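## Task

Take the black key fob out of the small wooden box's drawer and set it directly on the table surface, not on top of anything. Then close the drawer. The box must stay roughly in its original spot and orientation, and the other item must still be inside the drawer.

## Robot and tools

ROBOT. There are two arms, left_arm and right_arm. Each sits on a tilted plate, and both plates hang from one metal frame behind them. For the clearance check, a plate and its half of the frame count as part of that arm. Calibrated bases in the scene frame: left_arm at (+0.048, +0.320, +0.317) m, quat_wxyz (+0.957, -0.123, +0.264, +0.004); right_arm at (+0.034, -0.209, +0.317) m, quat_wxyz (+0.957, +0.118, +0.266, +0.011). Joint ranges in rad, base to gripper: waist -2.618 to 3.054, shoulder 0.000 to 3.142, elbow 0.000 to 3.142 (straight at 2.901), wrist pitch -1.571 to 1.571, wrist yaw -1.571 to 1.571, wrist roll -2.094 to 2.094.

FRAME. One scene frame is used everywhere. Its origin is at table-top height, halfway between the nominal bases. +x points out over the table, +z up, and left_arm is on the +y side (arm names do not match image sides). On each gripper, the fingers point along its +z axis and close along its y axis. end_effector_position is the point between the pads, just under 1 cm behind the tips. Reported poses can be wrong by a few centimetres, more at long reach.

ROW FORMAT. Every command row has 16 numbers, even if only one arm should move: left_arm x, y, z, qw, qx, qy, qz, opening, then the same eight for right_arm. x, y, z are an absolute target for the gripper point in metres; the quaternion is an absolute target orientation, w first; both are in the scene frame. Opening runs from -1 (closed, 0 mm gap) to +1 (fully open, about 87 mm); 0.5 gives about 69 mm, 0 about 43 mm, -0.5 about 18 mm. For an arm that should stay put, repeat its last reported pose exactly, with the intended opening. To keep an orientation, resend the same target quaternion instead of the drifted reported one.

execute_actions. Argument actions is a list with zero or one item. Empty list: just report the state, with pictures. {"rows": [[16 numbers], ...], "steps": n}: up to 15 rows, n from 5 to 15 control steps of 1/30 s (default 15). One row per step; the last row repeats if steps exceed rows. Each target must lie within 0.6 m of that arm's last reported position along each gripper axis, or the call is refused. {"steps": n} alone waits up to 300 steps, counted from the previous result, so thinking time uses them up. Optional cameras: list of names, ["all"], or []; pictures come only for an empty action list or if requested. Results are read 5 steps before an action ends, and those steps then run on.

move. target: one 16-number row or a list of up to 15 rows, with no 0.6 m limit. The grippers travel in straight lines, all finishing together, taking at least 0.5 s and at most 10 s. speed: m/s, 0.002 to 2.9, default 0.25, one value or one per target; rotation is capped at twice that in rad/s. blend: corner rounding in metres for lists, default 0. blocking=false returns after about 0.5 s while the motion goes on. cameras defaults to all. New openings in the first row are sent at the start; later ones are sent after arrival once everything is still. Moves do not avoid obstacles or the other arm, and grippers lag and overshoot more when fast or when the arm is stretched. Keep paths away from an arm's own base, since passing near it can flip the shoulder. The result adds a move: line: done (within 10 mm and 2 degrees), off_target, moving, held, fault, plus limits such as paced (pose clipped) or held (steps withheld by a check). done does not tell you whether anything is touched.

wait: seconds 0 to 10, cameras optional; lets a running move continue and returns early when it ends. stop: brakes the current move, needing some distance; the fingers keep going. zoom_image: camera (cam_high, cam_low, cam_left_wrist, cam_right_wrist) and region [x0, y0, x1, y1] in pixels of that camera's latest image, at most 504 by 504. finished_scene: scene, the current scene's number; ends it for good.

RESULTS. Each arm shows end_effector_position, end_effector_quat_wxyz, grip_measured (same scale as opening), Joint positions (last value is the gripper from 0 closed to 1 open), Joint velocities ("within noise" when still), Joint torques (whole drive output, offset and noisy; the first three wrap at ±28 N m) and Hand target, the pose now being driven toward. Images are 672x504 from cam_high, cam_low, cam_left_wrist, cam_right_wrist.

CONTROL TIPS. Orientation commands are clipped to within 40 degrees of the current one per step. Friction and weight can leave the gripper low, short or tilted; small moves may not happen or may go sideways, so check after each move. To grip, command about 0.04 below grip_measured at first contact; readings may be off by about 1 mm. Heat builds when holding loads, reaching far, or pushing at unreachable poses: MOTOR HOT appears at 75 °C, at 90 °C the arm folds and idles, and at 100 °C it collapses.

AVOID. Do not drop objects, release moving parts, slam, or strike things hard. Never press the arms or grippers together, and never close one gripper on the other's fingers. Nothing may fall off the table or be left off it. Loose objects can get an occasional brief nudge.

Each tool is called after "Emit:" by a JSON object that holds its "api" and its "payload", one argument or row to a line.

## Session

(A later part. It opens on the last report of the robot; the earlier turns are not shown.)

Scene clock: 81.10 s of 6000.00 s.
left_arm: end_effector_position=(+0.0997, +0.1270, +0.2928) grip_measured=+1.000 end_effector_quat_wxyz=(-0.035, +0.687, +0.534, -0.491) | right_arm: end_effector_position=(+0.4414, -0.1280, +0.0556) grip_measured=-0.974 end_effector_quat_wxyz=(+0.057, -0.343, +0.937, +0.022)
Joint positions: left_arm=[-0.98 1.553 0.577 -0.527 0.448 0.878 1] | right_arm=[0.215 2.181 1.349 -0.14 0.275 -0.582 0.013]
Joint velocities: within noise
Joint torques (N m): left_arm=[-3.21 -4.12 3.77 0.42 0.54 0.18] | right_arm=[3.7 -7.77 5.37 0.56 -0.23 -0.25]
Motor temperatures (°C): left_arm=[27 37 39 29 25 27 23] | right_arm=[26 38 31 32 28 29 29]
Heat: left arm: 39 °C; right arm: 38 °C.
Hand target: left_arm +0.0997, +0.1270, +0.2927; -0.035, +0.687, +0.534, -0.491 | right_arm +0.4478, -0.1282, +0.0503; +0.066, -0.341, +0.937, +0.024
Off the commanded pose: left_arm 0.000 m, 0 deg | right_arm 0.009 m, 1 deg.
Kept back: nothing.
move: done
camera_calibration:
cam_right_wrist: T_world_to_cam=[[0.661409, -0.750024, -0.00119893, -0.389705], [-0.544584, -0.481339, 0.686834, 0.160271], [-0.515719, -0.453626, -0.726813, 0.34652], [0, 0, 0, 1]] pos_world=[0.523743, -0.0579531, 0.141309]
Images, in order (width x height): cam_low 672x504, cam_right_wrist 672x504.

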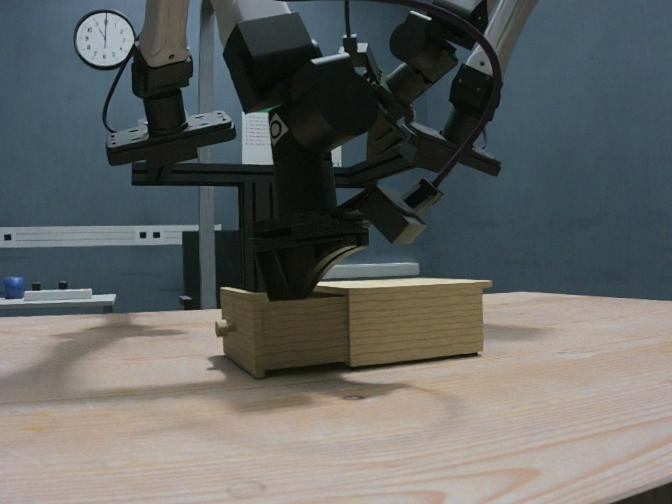

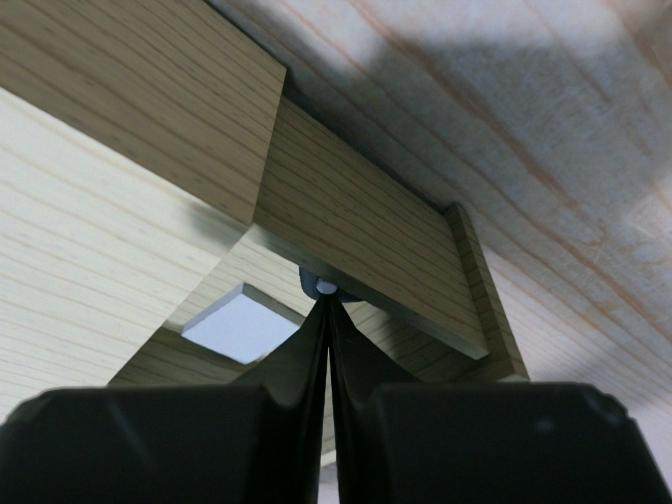

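Emit:
{"api": "move", "payload": {
  "target": [
    [0.0997,0.127,0.2928,-0.035,0.687,0.534,-0.491,1,0.446,-0.130,0.006,0.0656,-0.3412,0.9374,0.0239,-1],
    [0.0997,0.127,0.2928,-0.035,0.687,0.534,-0.491,1,0.446,-0.130,0.002,0.0656,-0.3412,0.9374,0.0239,-1]
  ],
  "speed": [0.06,0.05],
  "cameras": ["cam_right_wrist"]
}}

Scene clock: 82.40 s of 6000.00 s.
left_arm: end_effector_position=(+0.0997, +0.1270, +0.2928) grip_measured=+1.000 end_effector_quat_wxyz=(-0.035, +0.687, +0.534, -0.491) | right_arm: end_effector_position=(+0.4412, -0.1284, +0.0379) grip_measured=-0.974 end_effector_quat_wxyz=(+0.043, -0.351, +0.935, +0.023)
Joint positions: left_arm=[-0.98 1.553 0.577 -0.527 0.448 0.878 1] | right_arm=[0.203 2.25 1.41 -0.158 0.271 -0.602 0.013]
Joint velocities: within noise
Joint torques (N m): left_arm=[-3.19 -4.08 3.73 0.43 0.54 0.18] | right_arm=[1.36 -3.02 4.77 1.5 -0.4 -0.38]
Motor temperatures (°C): left_arm=[27 37 39 29 25 27 23] | right_arm=[26 38 31 32 28 29 29]
Heat: left arm: 39 °C; right arm: 38 °C.
Hand target: left_arm +0.0997, +0.1270, +0.2927; -0.035, +0.687, +0.534, -0.491 | right_arm +0.4435, -0.1315, +0.0065; +0.064, -0.341, +0.937, +0.023
Off the commanded pose: left_arm 0.000 m, 0 deg | right_arm 0.036 m, 3 deg.
Kept back: nothing.
move: off_target (right_arm)
camera_calibration:
cam_right_wrist: T_world_to_cam=[[0.674219, -0.738432, -0.0121501, -0.393565], [-0.518889, -0.485346, 0.7037, 0.15961], [-0.525531, -0.468143, -0.710394, 0.335192], [0, 0, 0, 1]] pos_world=[0.524323, -0.0562369, 0.121019]
Images, in order (width x height): cam_right_wrist 672x504.

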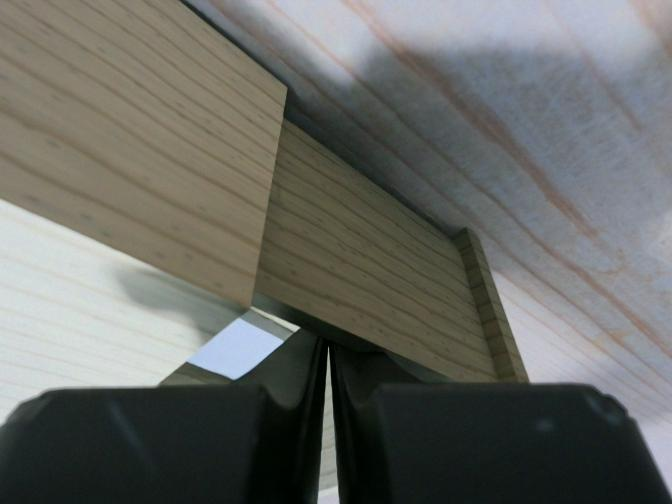

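Emit:
{"api": "move", "payload": {
  "target": [
    [0.0997,0.127,0.2928,-0.035,0.687,0.534,-0.491,1,0.440,-0.127,0.065,0.1793,-0.3357,0.9224,-0.0653,-1],
    [0.0997,0.127,0.2928,-0.035,0.687,0.534,-0.491,1,0.440,-0.128,0.008,0.1793,-0.3357,0.9224,-0.0653,-1]
  ],
  "speed": [0.1,0.06],
  "cameras": ["cam_right_wrist"]
}}

Scene clock: 85.50 s of 6000.00 s.
left_arm: end_effector_position=(+0.0997, +0.1270, +0.2928) grip_measured=+1.000 end_effector_quat_wxyz=(-0.035, +0.687, +0.534, -0.491) | right_arm: end_effector_position=(+0.4426, -0.1269, +0.0374) grip_measured=-0.974 end_effector_quat_wxyz=(+0.176, -0.344, +0.918, -0.090)
Joint positions: left_arm=[-0.98 1.553 0.577 -0.527 0.448 0.878 1] | right_arm=[0.269 2.24 1.087 0.479 0.459 -0.687 0.013]
Joint velocities: within noise
Joint torques (N m): left_arm=[-3.21 -4.08 3.79 0.44 0.53 0.18] | right_arm=[0.58 -2.65 5.3 1.25 -0.79 -0.09]
Motor temperatures (°C): left_arm=[27 37 39 29 25 27 23] | right_arm=[26 38 31 32 28 29 28]
Heat: left arm: 39 °C; right arm: 38 °C.
Hand target: left_arm +0.0997, +0.1270, +0.2927; -0.035, +0.687, +0.534, -0.491 | right_arm +0.4379, -0.1288, +0.0113; +0.179, -0.335, +0.923, -0.066
Off the commanded pose: left_arm 0.000 m, 0 deg | right_arm 0.030 m, 3 deg.
Kept back: nothing.
move: off_target (right_arm)
camera_calibration:
cam_right_wrist: T_world_to_cam=[[0.614819, -0.733508, 0.289764, -0.377775], [-0.735307, -0.400281, 0.5469, 0.273764], [-0.285168, -0.54931, -0.785454, 0.222396], [0, 0, 0, 1]] pos_world=[0.496984, -0.0453538, 0.134426]
Images, in order (width x height): cam_right_wrist 672x504.

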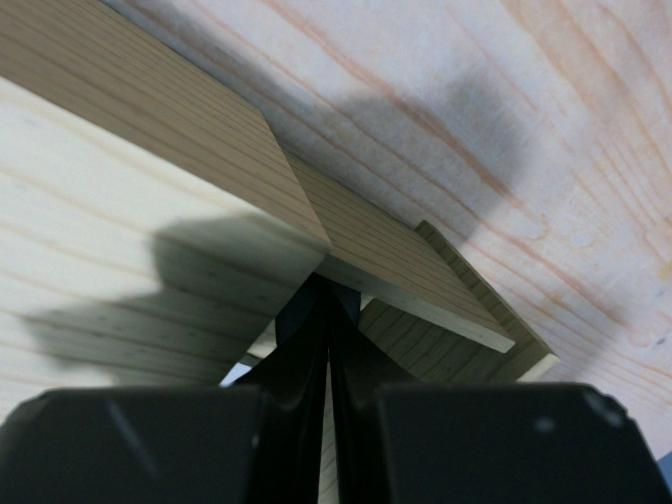

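Emit:
{"api": "move", "payload": {
  "target": [
    [0.0997,0.127,0.2928,-0.035,0.687,0.534,-0.491,1,0.44,-0.115,0.10,0.2152,0.0226,0.9709,0.102,-1],
    [0.0997,0.127,0.2928,-0.035,0.687,0.534,-0.491,1,0.46,-0.083,0.06,0.2145,0.0282,0.9678,0.1274,-1],
    [0.0997,0.127,0.2928,-0.035,0.687,0.534,-0.491,1,0.46,-0.083,0.014,0.2145,0.0282,0.9678,0.1274,-1]
  ],
  "speed": [0.2,0.15,0.07],
  "cameras": ["cam_right_wrist"]
}}

Scene clock: 90.07 s of 6000.00 s.
left_arm: end_effector_position=(+0.0997, +0.1270, +0.2928) grip_measured=+1.000 end_effector_quat_wxyz=(-0.035, +0.687, +0.534, -0.491) | right_arm: end_effector_position=(+0.4494, -0.0866, +0.0289) grip_measured=-0.974 end_effector_quat_wxyz=(+0.198, +0.024, +0.973, +0.118)
Joint positions: left_arm=[-0.98 1.553 0.577 -0.527 0.448 0.878 1] | right_arm=[0.169 2.229 1.108 0.482 0.113 0.063 0.013]
Joint velocities: within noise
Joint torques (N m): left_arm=[-3.21 -4.07 3.79 0.43 0.54 0.17] | right_arm=[3.17 -3.79 6.6 1.44 -0.37 -0.2]
Motor temperatures (°C): left_arm=[27 37 39 29 25 27 23] | right_arm=[26 38 31 32 28 29 28]
Heat: left arm: 39 °C; right arm: 38 °C.
Hand target: left_arm +0.0997, +0.1270, +0.2927; -0.035, +0.687, +0.534, -0.491 | right_arm +0.4589, -0.0837, +0.0156; +0.214, +0.028, +0.968, +0.127
Off the commanded pose: left_arm 0.000 m, 0 deg | right_arm 0.019 m, 2 deg.
Kept back: nothing.
move: off_target (right_arm)
camera_calibration:
cam_right_wrist: T_world_to_cam=[[0.0205509, -0.972345, -0.232645, -0.0885162], [-0.887866, -0.124728, 0.442873, 0.395099], [-0.459642, 0.197456, -0.865875, 0.385227], [0, 0, 0, 1]] pos_world=[0.52968, -0.112854, 0.137987]
Images, in order (width x height): cam_right_wrist 672x504.

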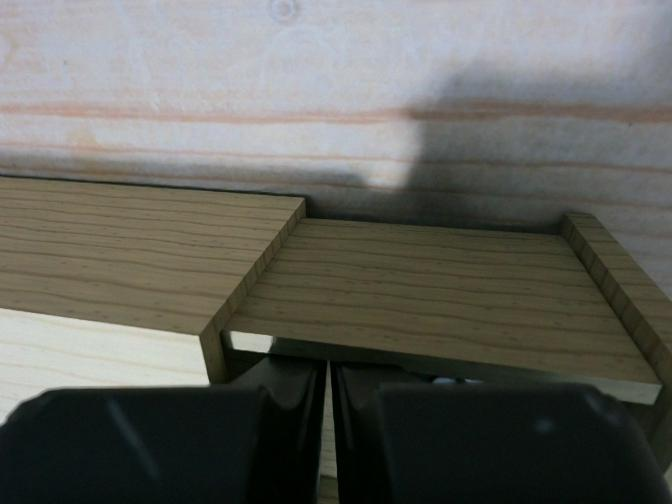

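Emit:
{"api": "move", "payload": {
  "target": [
    [0.0997,0.127,0.2928,-0.035,0.687,0.534,-0.491,1,0.447,-0.08,0.012,0.2145,0.0282,0.9678,0.1274,-1],
    [0.0997,0.127,0.2928,-0.035,0.687,0.534,-0.491,1,0.447,-0.116,0.010,0.2145,0.0282,0.9678,0.1274,-1],
    [0.0997,0.127,0.2928,-0.035,0.687,0.534,-0.491,1,0.447,-0.11,0.07,0.2145,0.0282,0.9678,0.1274,-1],
    [0.0997,0.127,0.2928,-0.035,0.687,0.534,-0.491,1,0.40,-0.115,0.14,0.1045,0,0.9945,0,-1]
  ],
  "speed": [0.06,0.05,0.15,0.25],
  "cameras": ["cam_right_wrist"]
}}

Scene clock: 93.27 s of 6000.00 s.
left_arm: end_effector_position=(+0.0997, +0.1270, +0.2928) grip_measured=+1.000 end_effector_quat_wxyz=(-0.035, +0.687, +0.534, -0.491) | right_arm: end_effector_position=(+0.3811, -0.1161, +0.1255) grip_measured=-0.974 end_effector_quat_wxyz=(+0.079, -0.013, +0.997, -0.002)
Joint positions: left_arm=[-0.98 1.553 0.577 -0.527 0.448 0.878 1] | right_arm=[0.312 1.86 0.972 -0.057 0.42 0.152 0.013]
Joint velocities: within noise
Joint torques (N m): left_arm=[-3.17 -4.05 3.7 0.42 0.53 0.18] | right_arm=[5.05 -10.59 5.55 0.36 0.15 -0.03]
Motor temperatures (°C): left_arm=[27 37 39 29 25 27 23] | right_arm=[26 38 31 32 28 29 28]
Heat: left arm: 39 °C; right arm: 38 °C.
Hand target: left_arm +0.0997, +0.1270, +0.2927; -0.035, +0.687, +0.534, -0.491 | right_arm +0.3997, -0.1150, +0.1398; +0.105, +0.000, +0.995, +0.000
Off the commanded pose: left_arm 0.000 m, 0 deg | right_arm 0.024 m, 3 deg.
Kept back: nothing.
move: off_target (right_arm)
camera_calibration:
cam_right_wrist: T_world_to_cam=[[0.0461177, -0.998914, 0.00664627, -0.136162], [-0.750534, -0.0302583, 0.660138, 0.219396], [-0.65922, -0.0354323, -0.751115, 0.477798], [0, 0, 0, 1]] pos_world=[0.485917, -0.112447, 0.214955]
Images, in order (width x height): cam_right_wrist 672x504.

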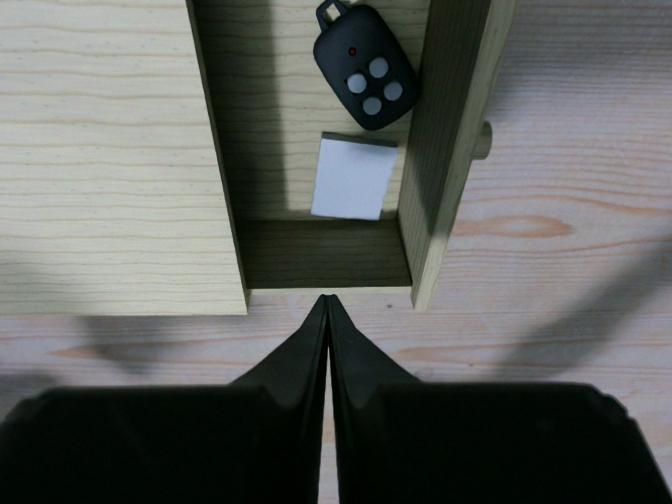

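Emit:
{"api": "move", "payload": {
  "target": [
    [0.0997,0.127,0.2928,-0.035,0.687,0.534,-0.491,1,0.45,-0.111,0.10,0.3407,-0.0819,0.9361,0.0298,-0.4],
    [0.0997,0.127,0.2928,-0.035,0.687,0.534,-0.491,1,0.461,-0.111,0.045,0.3407,-0.0819,0.9361,0.0298,-0.4]
  ],
  "speed": [0.25,0.1],
  "cameras": ["cam_right_wrist","cam_low"]
}}

Scene clock: 96.70 s of 6000.00 s.
left_arm: end_effector_position=(+0.0997, +0.1270, +0.2928) grip_measured=+1.000 end_effector_quat_wxyz=(-0.035, +0.687, +0.534, -0.491) | right_arm: end_effector_position=(+0.4553, -0.1089, +0.0476) grip_measured=-0.400 end_effector_quat_wxyz=(+0.331, -0.083, +0.940, +0.031)
Joint positions: left_arm=[-0.98 1.553 0.577 -0.527 0.448 0.878 1] | right_arm=[0.204 2.233 0.89 0.968 0.236 -0.24 0.3]
Joint velocities: within noise
Joint torques (N m): left_arm=[-3.19 -4.08 3.77 0.43 0.54 0.18] | right_arm=[3.1 -6.41 2.76 1.47 -0.2 -0.24]
Motor temperatures (°C): left_arm=[27 37 39 29 25 27 23] | right_arm=[26 38 31 32 28 29 28]
Heat: left arm: 39 °C; right arm: 38 °C.
Hand target: left_arm +0.0997, +0.1270, +0.2927; -0.035, +0.687, +0.534, -0.491 | right_arm +0.4609, -0.1110, +0.0452; +0.341, -0.082, +0.936, +0.030
Off the commanded pose: left_arm 0.000 m, 0 deg | right_arm 0.007 m, 1 deg.
Kept back: nothing.
move: done
camera_calibration:
cam_right_wrist: T_world_to_cam=[[0.192649, -0.981228, 0.00887739, -0.196693], [-0.961777, -0.187021, 0.200019, 0.427705], [-0.194604, -0.0470717, -0.979752, 0.266588], [0, 0, 0, 1]] pos_world=[0.501129, -0.100462, 0.177387]
Images, in order (width x height): cam_low 672x504, cam_right_wrist 672x504.

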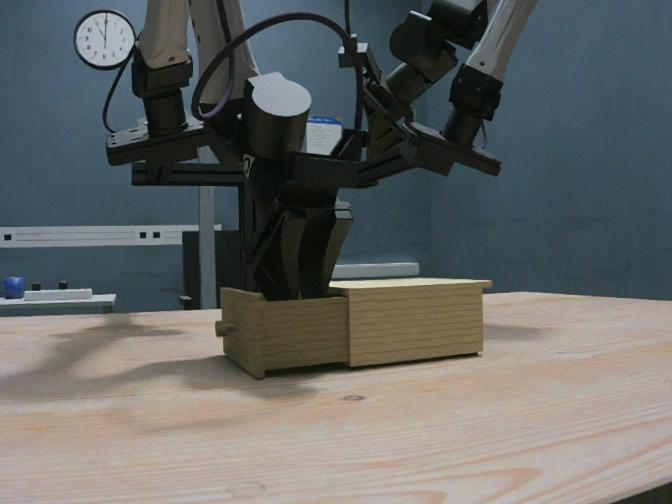

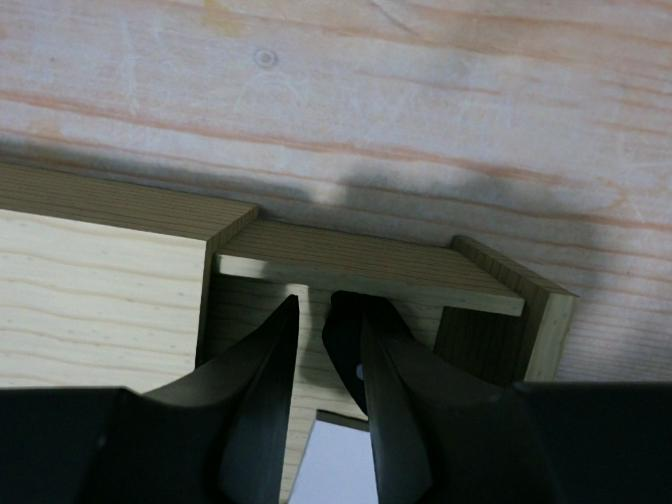

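Emit:
{"api": "zoom_image", "payload": {
  "camera": "cam_right_wrist",
  "region": [230, 220, 470, 400]
}}

Scaled by 2.100 from the camera's 672x504 image, which has a finer 960x720 frame.

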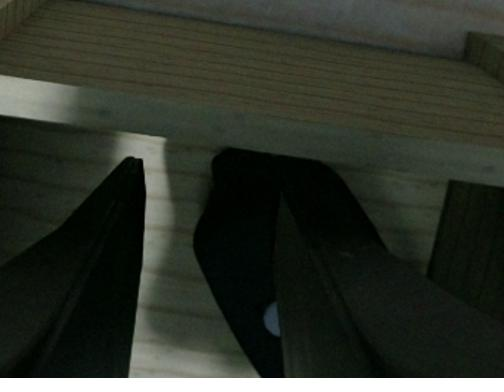

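Emit:
{"api": "move", "payload": {
  "target": [
    [0.0997,0.127,0.2928,-0.035,0.687,0.534,-0.491,1,0.465,-0.114,0.03,0.3407,-0.0819,0.9361,0.0298,-0.35],
    [0.0997,0.127,0.2928,-0.035,0.687,0.534,-0.491,1,0.465,-0.115,0.012,0.3407,-0.0819,0.9361,0.0298,-0.35]
  ],
  "speed": [0.1,0.05],
  "cameras": ["cam_right_wrist"]
}}

Emit:
{"api": "zoom_image", "payload": {
  "camera": "cam_right_wrist",
  "region": [200, 200, 500, 420]
}}

Scene clock: 98.33 s of 6000.00 s.
left_arm: end_effector_position=(+0.0997, +0.1270, +0.2928) grip_measured=+1.000 end_effector_quat_wxyz=(-0.035, +0.687, +0.534, -0.491) | right_arm: end_effector_position=(+0.4642, -0.1115, +0.0288) grip_measured=-0.350 end_effector_quat_wxyz=(+0.347, -0.077, +0.934, +0.028)
Joint positions: left_arm=[-0.98 1.553 0.577 -0.527 0.448 0.878 1] | right_arm=[0.179 2.321 0.948 1.035 0.215 -0.249 0.325]
Joint velocities: within noise
Joint torques (N m): left_arm=[-3.21 -4.05 3.78 0.43 0.54 0.18] | right_arm=[1.96 -4.18 5.56 1.16 -0.37 -0.26]
Motor temperatures (°C): left_arm=[27 37 39 29 25 27 23] | right_arm=[26 38 31 32 28 29 28]
Heat: left arm: 39 °C; right arm: 38 °C.
Hand target: left_arm +0.0997, +0.1270, +0.2927; -0.035, +0.687, +0.534, -0.491 | right_arm +0.4641, -0.1154, +0.0131; +0.341, -0.082, +0.936, +0.030
Off the commanded pose: left_arm 0.000 m, 0 deg | right_arm 0.017 m, 1 deg.
Kept back: nothing.
move: off_target (right_arm)
camera_calibration:
cam_right_wrist: T_world_to_cam=[[0.179346, -0.983708, 0.0123875, -0.195111], [-0.970279, -0.17479, 0.167352, 0.445762], [-0.162461, -0.0420333, -0.985819, 0.235528], [0, 0, 0, 1]] pos_world=[0.50577, -0.104118, 0.160006]
Images, in order (width x height): cam_right_wrist 672x504.

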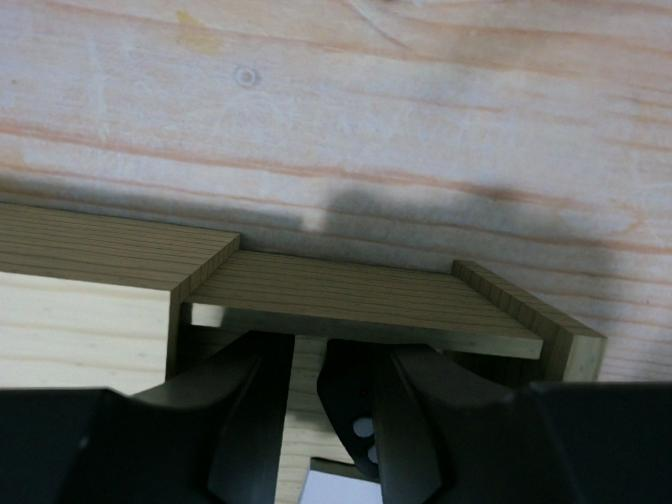

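Scaled by 1.680 from the camera's 672x504 image, which has a finer 960x720 frame.

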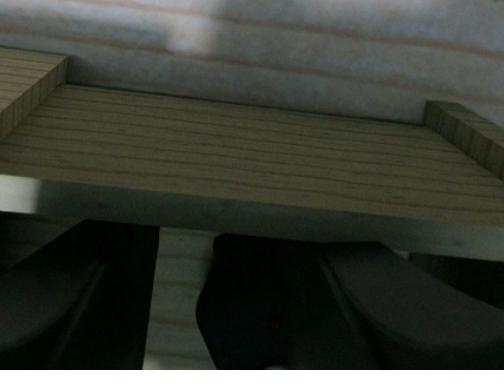

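Emit:
{"api": "move", "payload": {
  "target": [
    [0.0997,0.127,0.2928,-0.035,0.687,0.534,-0.491,1,0.465,-0.115,0.004,0.3407,-0.0819,0.9361,0.0298,-0.35],
    [0.0997,0.127,0.2928,-0.035,0.687,0.534,-0.491,1,0.450,-0.093,0.004,0.3407,-0.0819,0.9361,0.0298,-0.35],
    [0.0997,0.127,0.2928,-0.035,0.687,0.534,-0.491,1,0.44,-0.10,0.07,0.3407,-0.0819,0.9361,0.0298,-0.35],
    [0.0997,0.127,0.2928,-0.035,0.687,0.534,-0.491,1,0.40,-0.115,0.14,0.1045,0,0.9945,0,-0.35]
  ],
  "speed": [0.03,0.04,0.15,0.25],
  "cameras": ["cam_right_wrist"]
}}

Scene clock: 102.10 s of 6000.00 s.
left_arm: end_effector_position=(+0.0997, +0.1270, +0.2928) grip_measured=+1.000 end_effector_quat_wxyz=(-0.035, +0.687, +0.534, -0.491) | right_arm: end_effector_position=(+0.3824, -0.1181, +0.1264) grip_measured=-0.350 end_effector_quat_wxyz=(+0.080, -0.011, +0.997, -0.003)
Joint positions: left_arm=[-0.98 1.553 0.577 -0.527 0.448 0.878 1] | right_arm=[0.308 1.855 0.971 -0.057 0.421 0.152 0.325]
Joint velocities: within noise
Joint torques (N m): left_arm=[-3.18 -4.04 3.77 0.43 0.53 0.18] | right_arm=[5.37 -10.28 5.75 0.42 0.13 -0.01]
Motor temperatures (°C): left_arm=[27 37 38 29 25 27 23] | right_arm=[26 38 31 32 28 29 28]
Heat: left arm: 38 °C; right arm: 38 °C.
Hand target: left_arm +0.0997, +0.1270, +0.2927; -0.035, +0.687, +0.534, -0.491 | right_arm +0.3997, -0.1151, +0.1399; +0.104, +0.000, +0.995, +0.000
Off the commanded pose: left_arm 0.000 m, 0 deg | right_arm 0.022 m, 3 deg.
Kept back: nothing.
move: off_target (right_arm)
camera_calibration:
cam_right_wrist: T_world_to_cam=[[0.0415784, -0.999098, 0.00858833, -0.136732], [-0.752679, -0.0256681, 0.657888, 0.221295], [-0.657074, -0.0338181, -0.753067, 0.478912], [0, 0, 0, 1]] pos_world=[0.48693, -0.114732, 0.21624]
Images, in order (width x height): cam_right_wrist 672x504.

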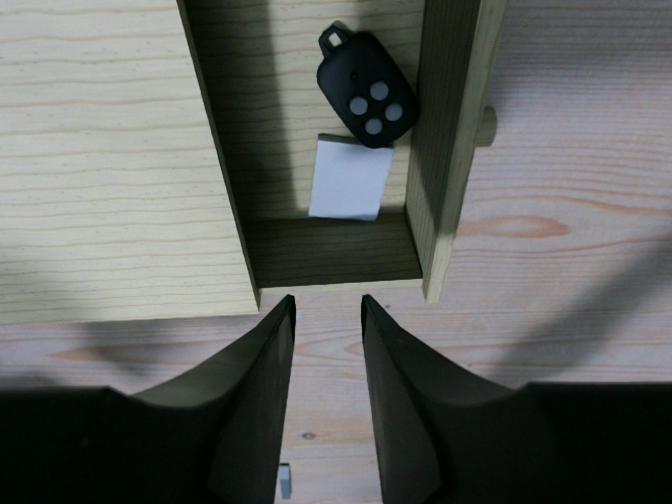

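Emit:
{"api": "move", "payload": {
  "target": [
    [0.0997,0.127,0.2928,-0.035,0.687,0.534,-0.491,1,0.452,-0.117,0.10,0.1903,-0.0685,0.9792,0.0133,-0.45],
    [0.0997,0.127,0.2928,-0.035,0.687,0.534,-0.491,1,0.455,-0.117,0.042,0.1903,-0.0685,0.9792,0.0133,-0.45]
  ],
  "speed": [0.25,0.1],
  "cameras": ["cam_right_wrist"]
}}

Emit:
{"api": "zoom_image", "payload": {
  "camera": "cam_right_wrist",
  "region": [200, 200, 500, 420]
}}

Scene clock: 104.53 s of 6000.00 s.
left_arm: end_effector_position=(+0.0997, +0.1270, +0.2928) grip_measured=+1.000 end_effector_quat_wxyz=(-0.035, +0.687, +0.534, -0.491) | right_arm: end_effector_position=(+0.4485, -0.1158, +0.0467) grip_measured=-0.450 end_effector_quat_wxyz=(+0.181, -0.071, +0.981, +0.012)
Joint positions: left_arm=[-0.98 1.553 0.577 -0.527 0.448 0.878 1] | right_arm=[0.211 2.158 1.113 0.353 0.319 -0.123 0.275]
Joint velocities: within noise
Joint torques (N m): left_arm=[-3.22 -4.12 3.77 0.42 0.53 0.18] | right_arm=[3.38 -7.21 4.48 1.03 -0.14 -0.24]
Motor temperatures (°C): left_arm=[27 37 38 29 25 27 23] | right_arm=[26 38 31 32 28 29 28]
Heat: left arm: 38 °C; right arm: 38 °C.
Hand target: left_arm +0.0997, +0.1270, +0.2927; -0.035, +0.687, +0.534, -0.491 | right_arm +0.4549, -0.1172, +0.0423; +0.190, -0.068, +0.979, +0.013
Off the commanded pose: left_arm 0.000 m, 0 deg | right_arm 0.008 m, 1 deg.
Kept back: nothing.
move: done
camera_calibration:
cam_right_wrist: T_world_to_cam=[[0.163073, -0.986583, 0.00785827, -0.189482], [-0.860206, -0.138274, 0.490842, 0.3665], [-0.48317, -0.0868027, -0.871213, 0.383826], [0, 0, 0, 1]] pos_world=[0.531618, -0.102946, 0.155989]
Images, in order (width x height): cam_right_wrist 672x504.

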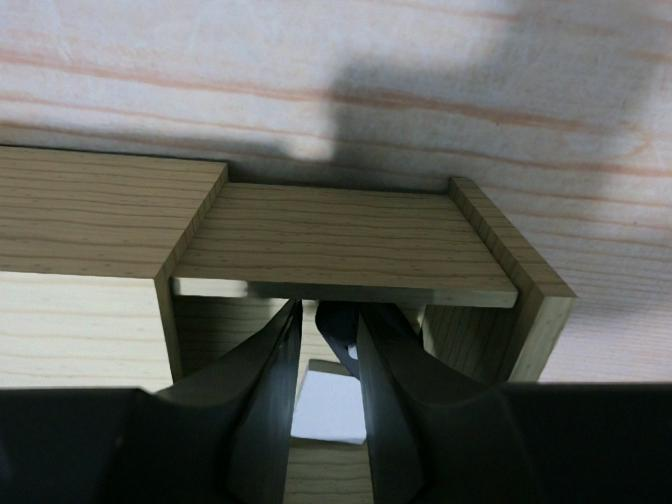

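Scaled by 1.680 from the camera's 672x504 image, which has a finer 960x720 frame.

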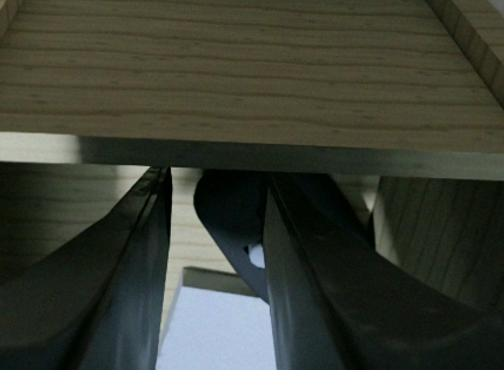

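Emit:
{"api": "move", "payload": {
  "target": [0.0997,0.127,0.2928,-0.035,0.687,0.534,-0.491,1,0.459,-0.118,0.011,0.1903,-0.0685,0.9792,0.0133,-0.45],
  "speed": 0.06,
  "cameras": ["cam_right_wrist"]
}}

Emit:
{"api": "zoom_image", "payload": {
  "camera": "cam_right_wrist",
  "region": [200, 200, 500, 420]
}}

Scene clock: 105.53 s of 6000.00 s.
left_arm: end_effector_position=(+0.0997, +0.1270, +0.2928) grip_measured=+1.000 end_effector_quat_wxyz=(-0.035, +0.687, +0.534, -0.491) | right_arm: end_effector_position=(+0.4554, -0.1144, +0.0281) grip_measured=-0.450 end_effector_quat_wxyz=(+0.186, -0.076, +0.979, +0.011)
Joint positions: left_arm=[-0.98 1.553 0.577 -0.527 0.448 0.878 1] | right_arm=[0.197 2.231 1.169 0.384 0.308 -0.145 0.275]
Joint velocities: within noise
Joint torques (N m): left_arm=[-3.19 -4.07 3.73 0.43 0.53 0.18] | right_arm=[2.17 -4.63 6.02 1.16 -0.28 -0.16]
Motor temperatures (°C): left_arm=[27 37 38 29 25 27 23] | right_arm=[26 38 31 32 28 29 28]
Heat: left arm: 38 °C; right arm: 38 °C.
Hand target: left_arm +0.0997, +0.1270, +0.2927; -0.035, +0.687, +0.534, -0.491 | right_arm +0.4581, -0.1184, +0.0121; +0.190, -0.069, +0.979, +0.013
Off the commanded pose: left_arm 0.000 m, 0 deg | right_arm 0.018 m, 1 deg.
Kept back: nothing.
move: off_target (right_arm)
camera_calibration:
cam_right_wrist: T_world_to_cam=[[0.171958, -0.985027, 0.0122998, -0.193162], [-0.864077, -0.144824, 0.482075, 0.383052], [-0.473076, -0.0935246, -0.876044, 0.365773], [0, 0, 0, 1]] pos_world=[0.537241, -0.100586, 0.138149]
Images, in order (width x height): cam_right_wrist 672x504.

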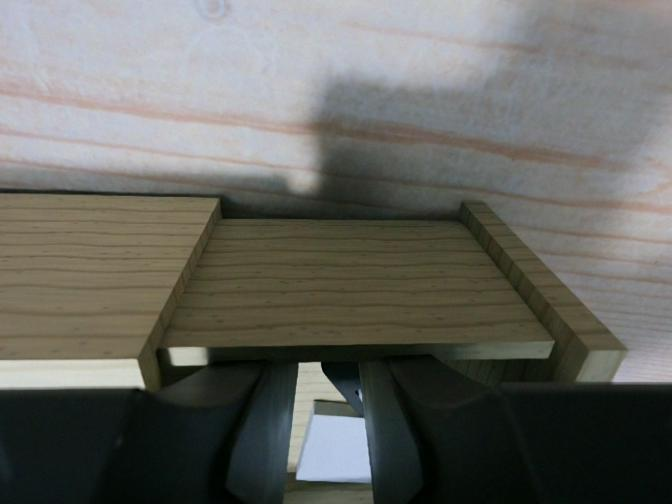

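Scaled by 1.680 from the camera's 672x504 image, which has a finer 960x720 frame.

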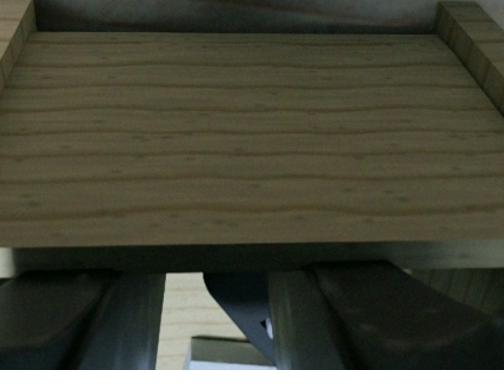

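Emit:
{"api": "move", "payload": {
  "target": [
    [0.0997,0.127,0.2928,-0.035,0.687,0.534,-0.491,1,0.456,-0.120,0.000,0.1903,-0.0685,0.9792,0.0133,-0.45],
    [0.0997,0.127,0.2928,-0.035,0.687,0.534,-0.491,1,0.42,-0.115,0.000,0.1903,-0.0685,0.9792,0.0133,-0.45],
    [0.0997,0.127,0.2928,-0.035,0.687,0.534,-0.491,1,0.42,-0.115,0.07,0.1903,-0.0685,0.9792,0.0133,-0.45],
    [0.0997,0.127,0.2928,-0.035,0.687,0.534,-0.491,1,0.40,-0.115,0.14,0.1045,0,0.9945,0,-0.45]
  ],
  "speed": [0.03,0.03,0.15,0.25],
  "cameras": ["cam_right_wrist"]
}}

Scene clock: 109.23 s of 6000.00 s.
left_arm: end_effector_position=(+0.0997, +0.1270, +0.2928) grip_measured=+1.000 end_effector_quat_wxyz=(-0.035, +0.687, +0.534, -0.491) | right_arm: end_effector_position=(+0.3828, -0.1173, +0.1273) grip_measured=-0.450 end_effector_quat_wxyz=(+0.081, -0.011, +0.997, -0.002)
Joint positions: left_arm=[-0.98 1.553 0.577 -0.527 0.448 0.878 1] | right_arm=[0.311 1.852 0.971 -0.057 0.421 0.152 0.275]
Joint velocities: within noise
Joint torques (N m): left_arm=[-3.23 -4.07 3.74 0.44 0.53 0.18] | right_arm=[5.12 -10.03 5.65 0.43 0.11 -0.05]
Motor temperatures (°C): left_arm=[27 37 38 29 25 27 23] | right_arm=[26 38 31 32 28 29 28]
Heat: left arm: 38 °C; right arm: 38 °C.
Hand target: left_arm +0.0997, +0.1270, +0.2927; -0.035, +0.687, +0.534, -0.491 | right_arm +0.3997, -0.1151, +0.1399; +0.104, +0.000, +0.995, +0.000
Off the commanded pose: left_arm 0.000 m, 0 deg | right_arm 0.021 m, 3 deg.
Kept back: nothing.
move: off_target (right_arm)
camera_calibration:
cam_right_wrist: T_world_to_cam=[[0.0427338, -0.999061, 0.00713879, -0.136296], [-0.754097, -0.0275669, 0.656184, 0.221526], [-0.655371, -0.0334245, -0.754567, 0.479509], [0, 0, 0, 1]] pos_world=[0.487133, -0.114034, 0.217433]
Images, in order (width x height): cam_right_wrist 672x504.

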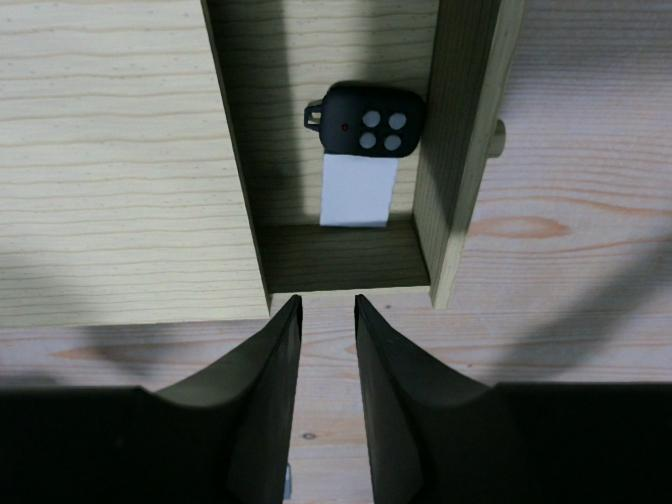

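Emit:
{"api": "move", "payload": {
  "target": [
    [0.0997,0.127,0.2928,-0.035,0.687,0.534,-0.491,1,0.408,-0.117,0.13,0.1228,0.6964,0.6964,-0.1228,0.2],
    [0.0997,0.127,0.2928,-0.035,0.687,0.534,-0.491,1,0.409,-0.118,0.06,0.1228,0.6964,0.6964,-0.1228,0.2]
  ],
  "speed": [0.25,0.1],
  "cameras": ["cam_right_wrist","cam_low","cam_high"]
}}

Emit:
{"api": "zoom_image", "payload": {
  "camera": "cam_low",
  "region": [150, 150, 400, 350]
}}

Scene clock: 114.30 s of 6000.00 s.
left_arm: end_effector_position=(+0.0997, +0.1270, +0.2928) grip_measured=+1.000 end_effector_quat_wxyz=(-0.035, +0.687, +0.534, -0.491) | right_arm: end_effector_position=(+0.4056, -0.1159, +0.0655) grip_measured=+0.200 end_effector_quat_wxyz=(+0.121, +0.695, +0.698, -0.123)
Joint positions: left_arm=[-0.98 1.553 0.577 -0.527 0.448 0.878 1] | right_arm=[0.291 2.137 1.202 -0.273 0.712 1.845 0.6]
Joint velocities: within noise
Joint torques (N m): left_arm=[-3.21 -4.08 3.77 0.43 0.53 0.19] | right_arm=[3.47 -6.94 4.14 0.01 0.21 -0.27]
Motor temperatures (°C): left_arm=[27 37 38 29 25 27 23] | right_arm=[26 38 31 31 28 29 28]
Heat: left arm: 38 °C; right arm: 38 °C.
Hand target: left_arm +0.0997, +0.1270, +0.2927; -0.035, +0.687, +0.534, -0.491 | right_arm +0.4089, -0.1181, +0.0601; +0.123, +0.696, +0.696, -0.123
Off the commanded pose: left_arm 0.000 m, 0 deg | right_arm 0.007 m, 0 deg.
Kept back: nothing.
move: done
camera_calibration:
cam_right_wrist: T_world_to_cam=[[-0.999683, -0.0233784, 0.00930608, 0.400377], [-0.0154232, 0.861523, 0.507484, 0.0925312], [-0.0198816, 0.50718, -0.861611, 0.259789], [0, 0, 0, 1]] pos_world=[0.406843, -0.202117, 0.173153]
Images, in order (width x height): cam_high 672x504, cam_low 672x504, cam_right_wrist 672x504.

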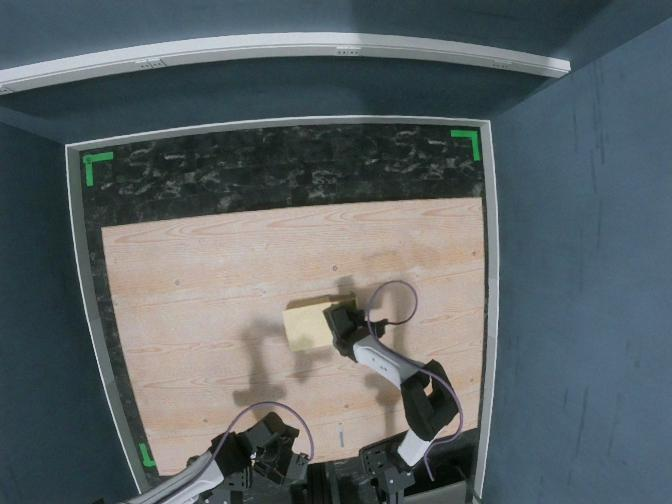

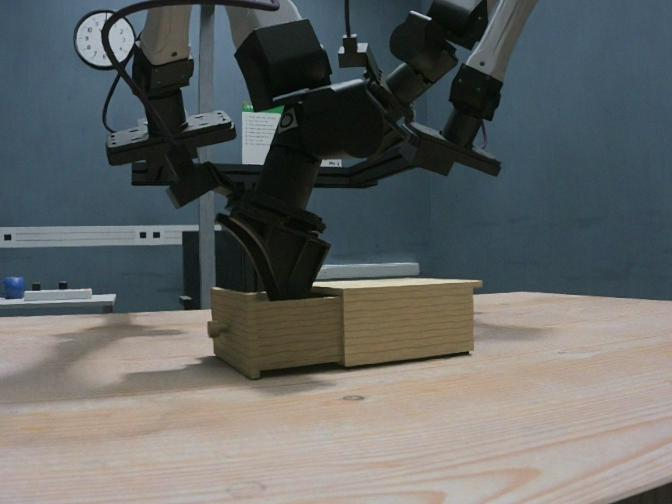

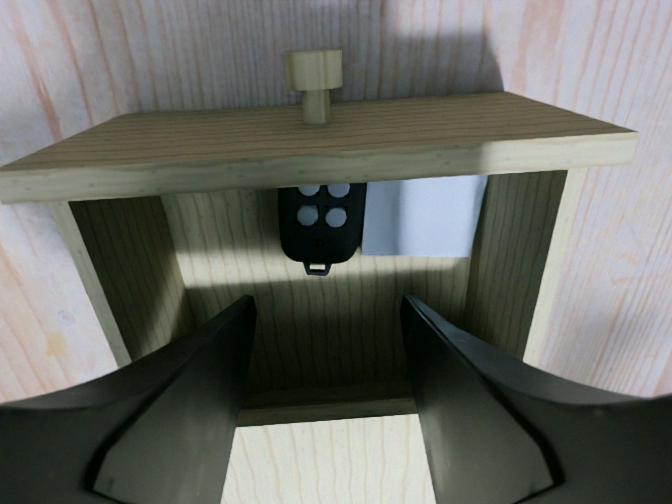

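Scaled by 2.016 from the camera's 672x504 image, which has a finer 960x720 frame.

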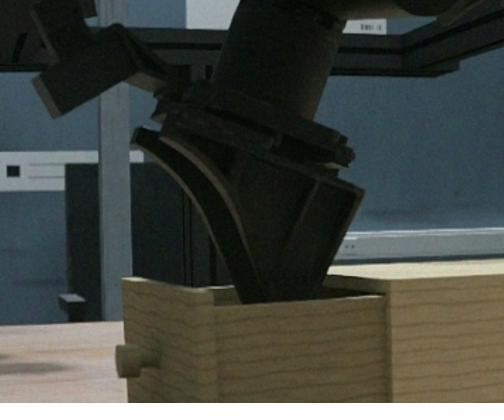

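Emit:
{"api": "move", "payload": {
  "target": [0.0997,0.127,0.2928,-0.035,0.687,0.534,-0.491,1,0.414,-0.120,0.014,0.1228,0.6964,0.6964,-0.1228,0.15],
  "speed": 0.06,
  "cameras": ["cam_right_wrist","cam_low"]
}}

Emit:
{"api": "zoom_image", "payload": {
  "camera": "cam_right_wrist",
  "region": [150, 200, 500, 450]
}}

Scene clock: 115.67 s of 6000.00 s.
left_arm: end_effector_position=(+0.0997, +0.1270, +0.2928) grip_measured=+1.000 end_effector_quat_wxyz=(-0.035, +0.687, +0.534, -0.491) | right_arm: end_effector_position=(+0.4101, -0.1153, +0.0298) grip_measured=+0.150 end_effector_quat_wxyz=(+0.115, +0.684, +0.709, -0.126)
Joint positions: left_arm=[-0.98 1.553 0.577 -0.527 0.448 0.878 1] | right_arm=[0.255 2.26 1.284 -0.211 0.694 1.773 0.575]
Joint velocities: within noise
Joint torques (N m): left_arm=[-3.22 -4.08 3.75 0.42 0.53 0.18] | right_arm=[2.52 -5.19 4.12 0.45 0.21 -0.04]
Motor temperatures (°C): left_arm=[27 37 38 29 25 27 23] | right_arm=[26 38 31 31 28 29 28]
Heat: left arm: 38 °C; right arm: 38 °C.
Hand target: left_arm +0.0997, +0.1270, +0.2927; -0.035, +0.687, +0.534, -0.491 | right_arm +0.4133, -0.1204, +0.0151; +0.123, +0.696, +0.696, -0.123
Off the commanded pose: left_arm 0.000 m, 0 deg | right_arm 0.017 m, 2 deg.
Kept back: nothing.
move: off_target (right_arm)
camera_calibration:
cam_right_wrist: T_world_to_cam=[[-0.998315, -0.0518086, 0.0261527, 0.400856], [-0.0311989, 0.859077, 0.510894, 0.116288], [-0.0489359, 0.509217, -0.859246, 0.240837], [0, 0, 0, 1]] pos_world=[0.415595, -0.201771, 0.137044]
Images, in order (width x height): cam_low 672x504, cam_right_wrist 672x504.

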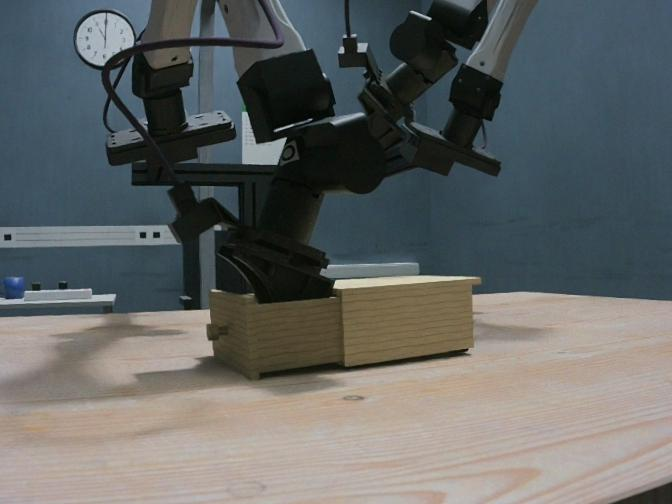

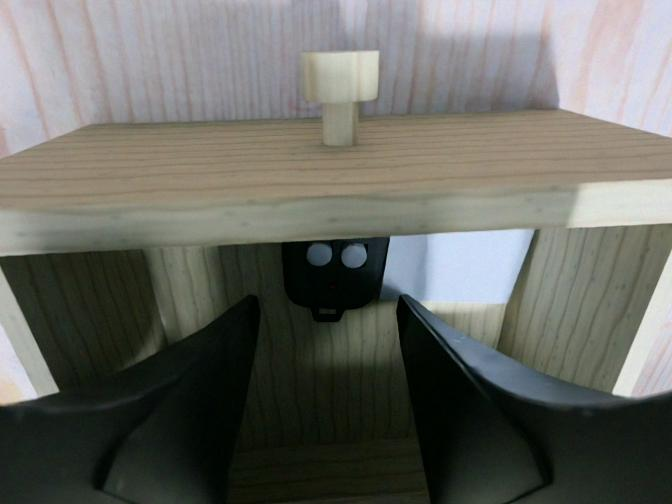

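Scaled by 1.440 from the camera's 672x504 image, which has a finer 960x720 frame.

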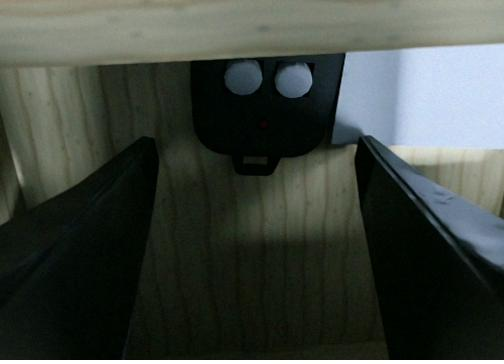

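Emit:
{"api": "move", "payload": {
  "target": [
    [0.0997,0.127,0.2928,-0.035,0.687,0.534,-0.491,1,0.413,-0.113,0.045,0.147,0.6916,0.6916,-0.147,0.12],
    [0.0997,0.127,0.2928,-0.035,0.687,0.534,-0.491,1,0.414,-0.115,0.010,0.147,0.6916,0.6916,-0.147,0.12]
  ],
  "speed": [0.1,0.06],
  "cameras": ["cam_right_wrist","cam_low"]
}}

Emit:
{"api": "zoom_image", "payload": {
  "camera": "cam_low",
  "region": [180, 200, 380, 360]
}}

Scene clock: 117.30 s of 6000.00 s.
left_arm: end_effector_position=(+0.0997, +0.1270, +0.2928) grip_measured=+1.000 end_effector_quat_wxyz=(-0.035, +0.687, +0.534, -0.491) | right_arm: end_effector_position=(+0.4147, -0.1174, +0.0314) grip_measured=+0.120 end_effector_quat_wxyz=(+0.148, +0.678, +0.703, -0.155)
Joint positions: left_arm=[-0.98 1.553 0.577 -0.527 0.448 0.878 1] | right_arm=[0.284 2.294 1.345 -0.287 0.791 1.827 0.56]
Joint velocities: within noise
Joint torques (N m): left_arm=[-3.19 -4.07 3.79 0.43 0.54 0.18] | right_arm=[3.44 -4.08 4.01 0.6 0.12 -0.04]
Motor temperatures (°C): left_arm=[27 37 38 29 25 27 23] | right_arm=[26 38 31 31 28 29 28]
Heat: left arm: 38 °C; right arm: 38 °C.
Hand target: left_arm +0.0997, +0.1270, +0.2927; -0.035, +0.687, +0.534, -0.491 | right_arm +0.4131, -0.1156, +0.0117; +0.147, +0.692, +0.692, -0.148
Off the commanded pose: left_arm 0.000 m, 0 deg | right_arm 0.022 m, 2 deg.
Kept back: nothing.
move: off_target (right_arm)
camera_calibration:
cam_right_wrist: T_world_to_cam=[[-0.998397, -0.0507415, 0.0250768, 0.405529], [-0.0349156, 0.900854, 0.432715, 0.126298], [-0.0445471, 0.431146, -0.901182, 0.233882], [0, 0, 0, 1]] pos_world=[0.419707, -0.194036, 0.14595]
Images, in order (width x height): cam_low 672x504, cam_right_wrist 672x504.

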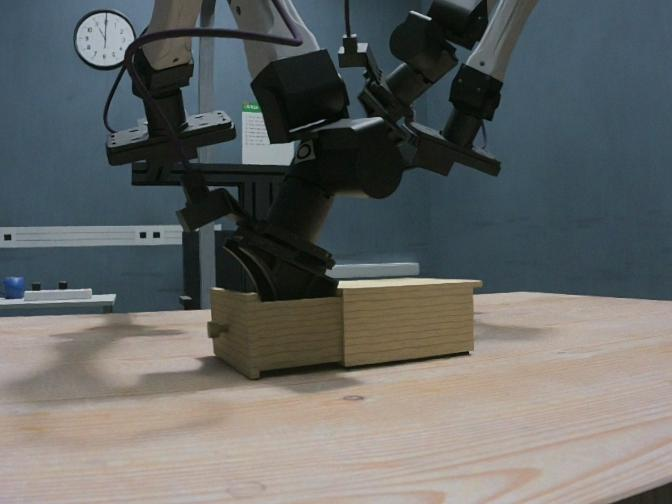

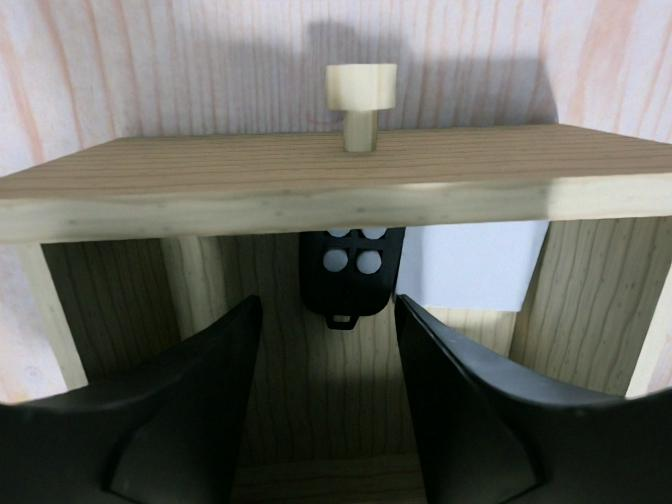

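Scaled by 2.520 from the camera's 672x504 image, which has a finer 960x720 frame.

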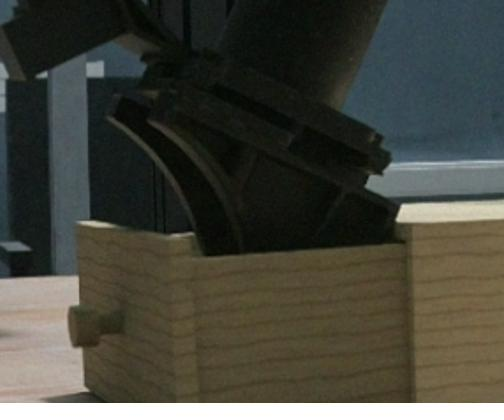

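Emit:
{"api": "move", "payload": {
  "target": [
    [0.0997,0.127,0.2928,-0.035,0.687,0.534,-0.491,1,0.413,-0.118,0.05,0.0984,0.7002,0.7002,-0.0984,0.12],
    [0.0997,0.127,0.2928,-0.035,0.687,0.534,-0.491,1,0.414,-0.120,0.008,0.0984,0.7002,0.7002,-0.0984,0.12]
  ],
  "speed": [0.1,0.06],
  "cameras": ["cam_right_wrist","cam_low"]
}}

Emit:
{"api": "zoom_image", "payload": {
  "camera": "cam_low",
  "region": [180, 200, 380, 360]
}}

Scene clock: 119.53 s of 6000.00 s.
left_arm: end_effector_position=(+0.0997, +0.1270, +0.2928) grip_measured=+1.000 end_effector_quat_wxyz=(-0.035, +0.687, +0.534, -0.491) | right_arm: end_effector_position=(+0.4136, -0.1172, +0.0264) grip_measured=+0.120 end_effector_quat_wxyz=(+0.098, +0.694, +0.706, -0.100)
Joint positions: left_arm=[-0.98 1.553 0.577 -0.527 0.448 0.878 1] | right_arm=[0.223 2.245 1.257 -0.149 0.623 1.74 0.56]
Joint velocities: within noise
Joint torques (N m): left_arm=[-3.18 -4.1 3.75 0.42 0.52 0.18] | right_arm=[2.33 -4.45 4.38 0.47 0.06 -0.2]
Motor temperatures (°C): left_arm=[27 37 38 29 25 27 23] | right_arm=[26 38 31 31 28 29 28]
Heat: left arm: 38 °C; right arm: 38 °C.
Hand target: left_arm +0.0997, +0.1270, +0.2927; -0.035, +0.687, +0.534, -0.491 | right_arm +0.4131, -0.1205, +0.0092; +0.098, +0.700, +0.700, -0.099
Off the commanded pose: left_arm 0.000 m, 0 deg | right_arm 0.019 m, 1 deg.
Kept back: nothing.
move: off_target (right_arm)
camera_calibration:
cam_right_wrist: T_world_to_cam=[[-0.99932, -0.0356374, 0.00941629, 0.407116], [-0.024192, 0.826846, 0.561907, 0.111726], [-0.0278107, 0.561298, -0.827147, 0.235622], [0, 0, 0, 1]] pos_world=[0.416095, -0.210126, 0.128281]
Images, in order (width x height): cam_low 672x504, cam_right_wrist 672x504.

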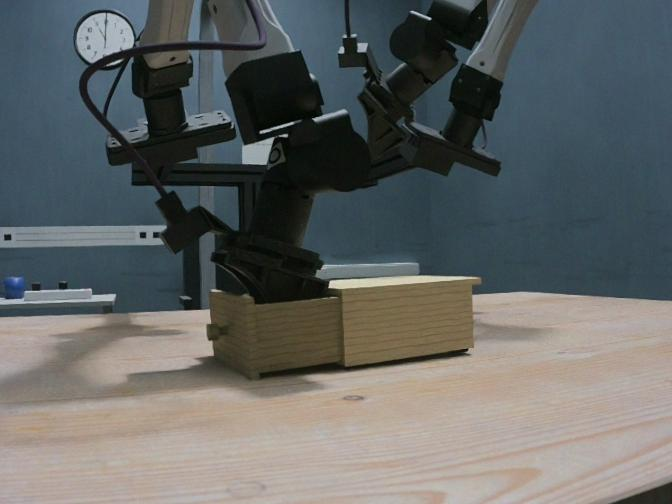

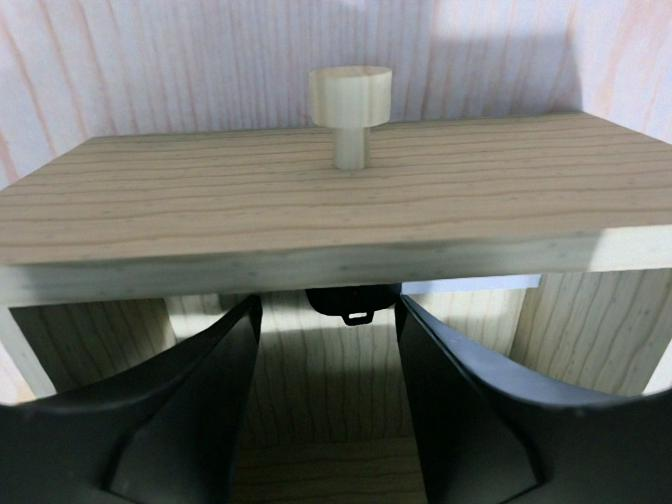

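Scaled by 2.520 from the camera's 672x504 image, which has a finer 960x720 frame.

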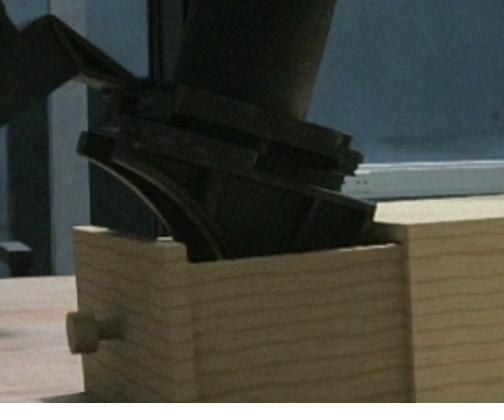

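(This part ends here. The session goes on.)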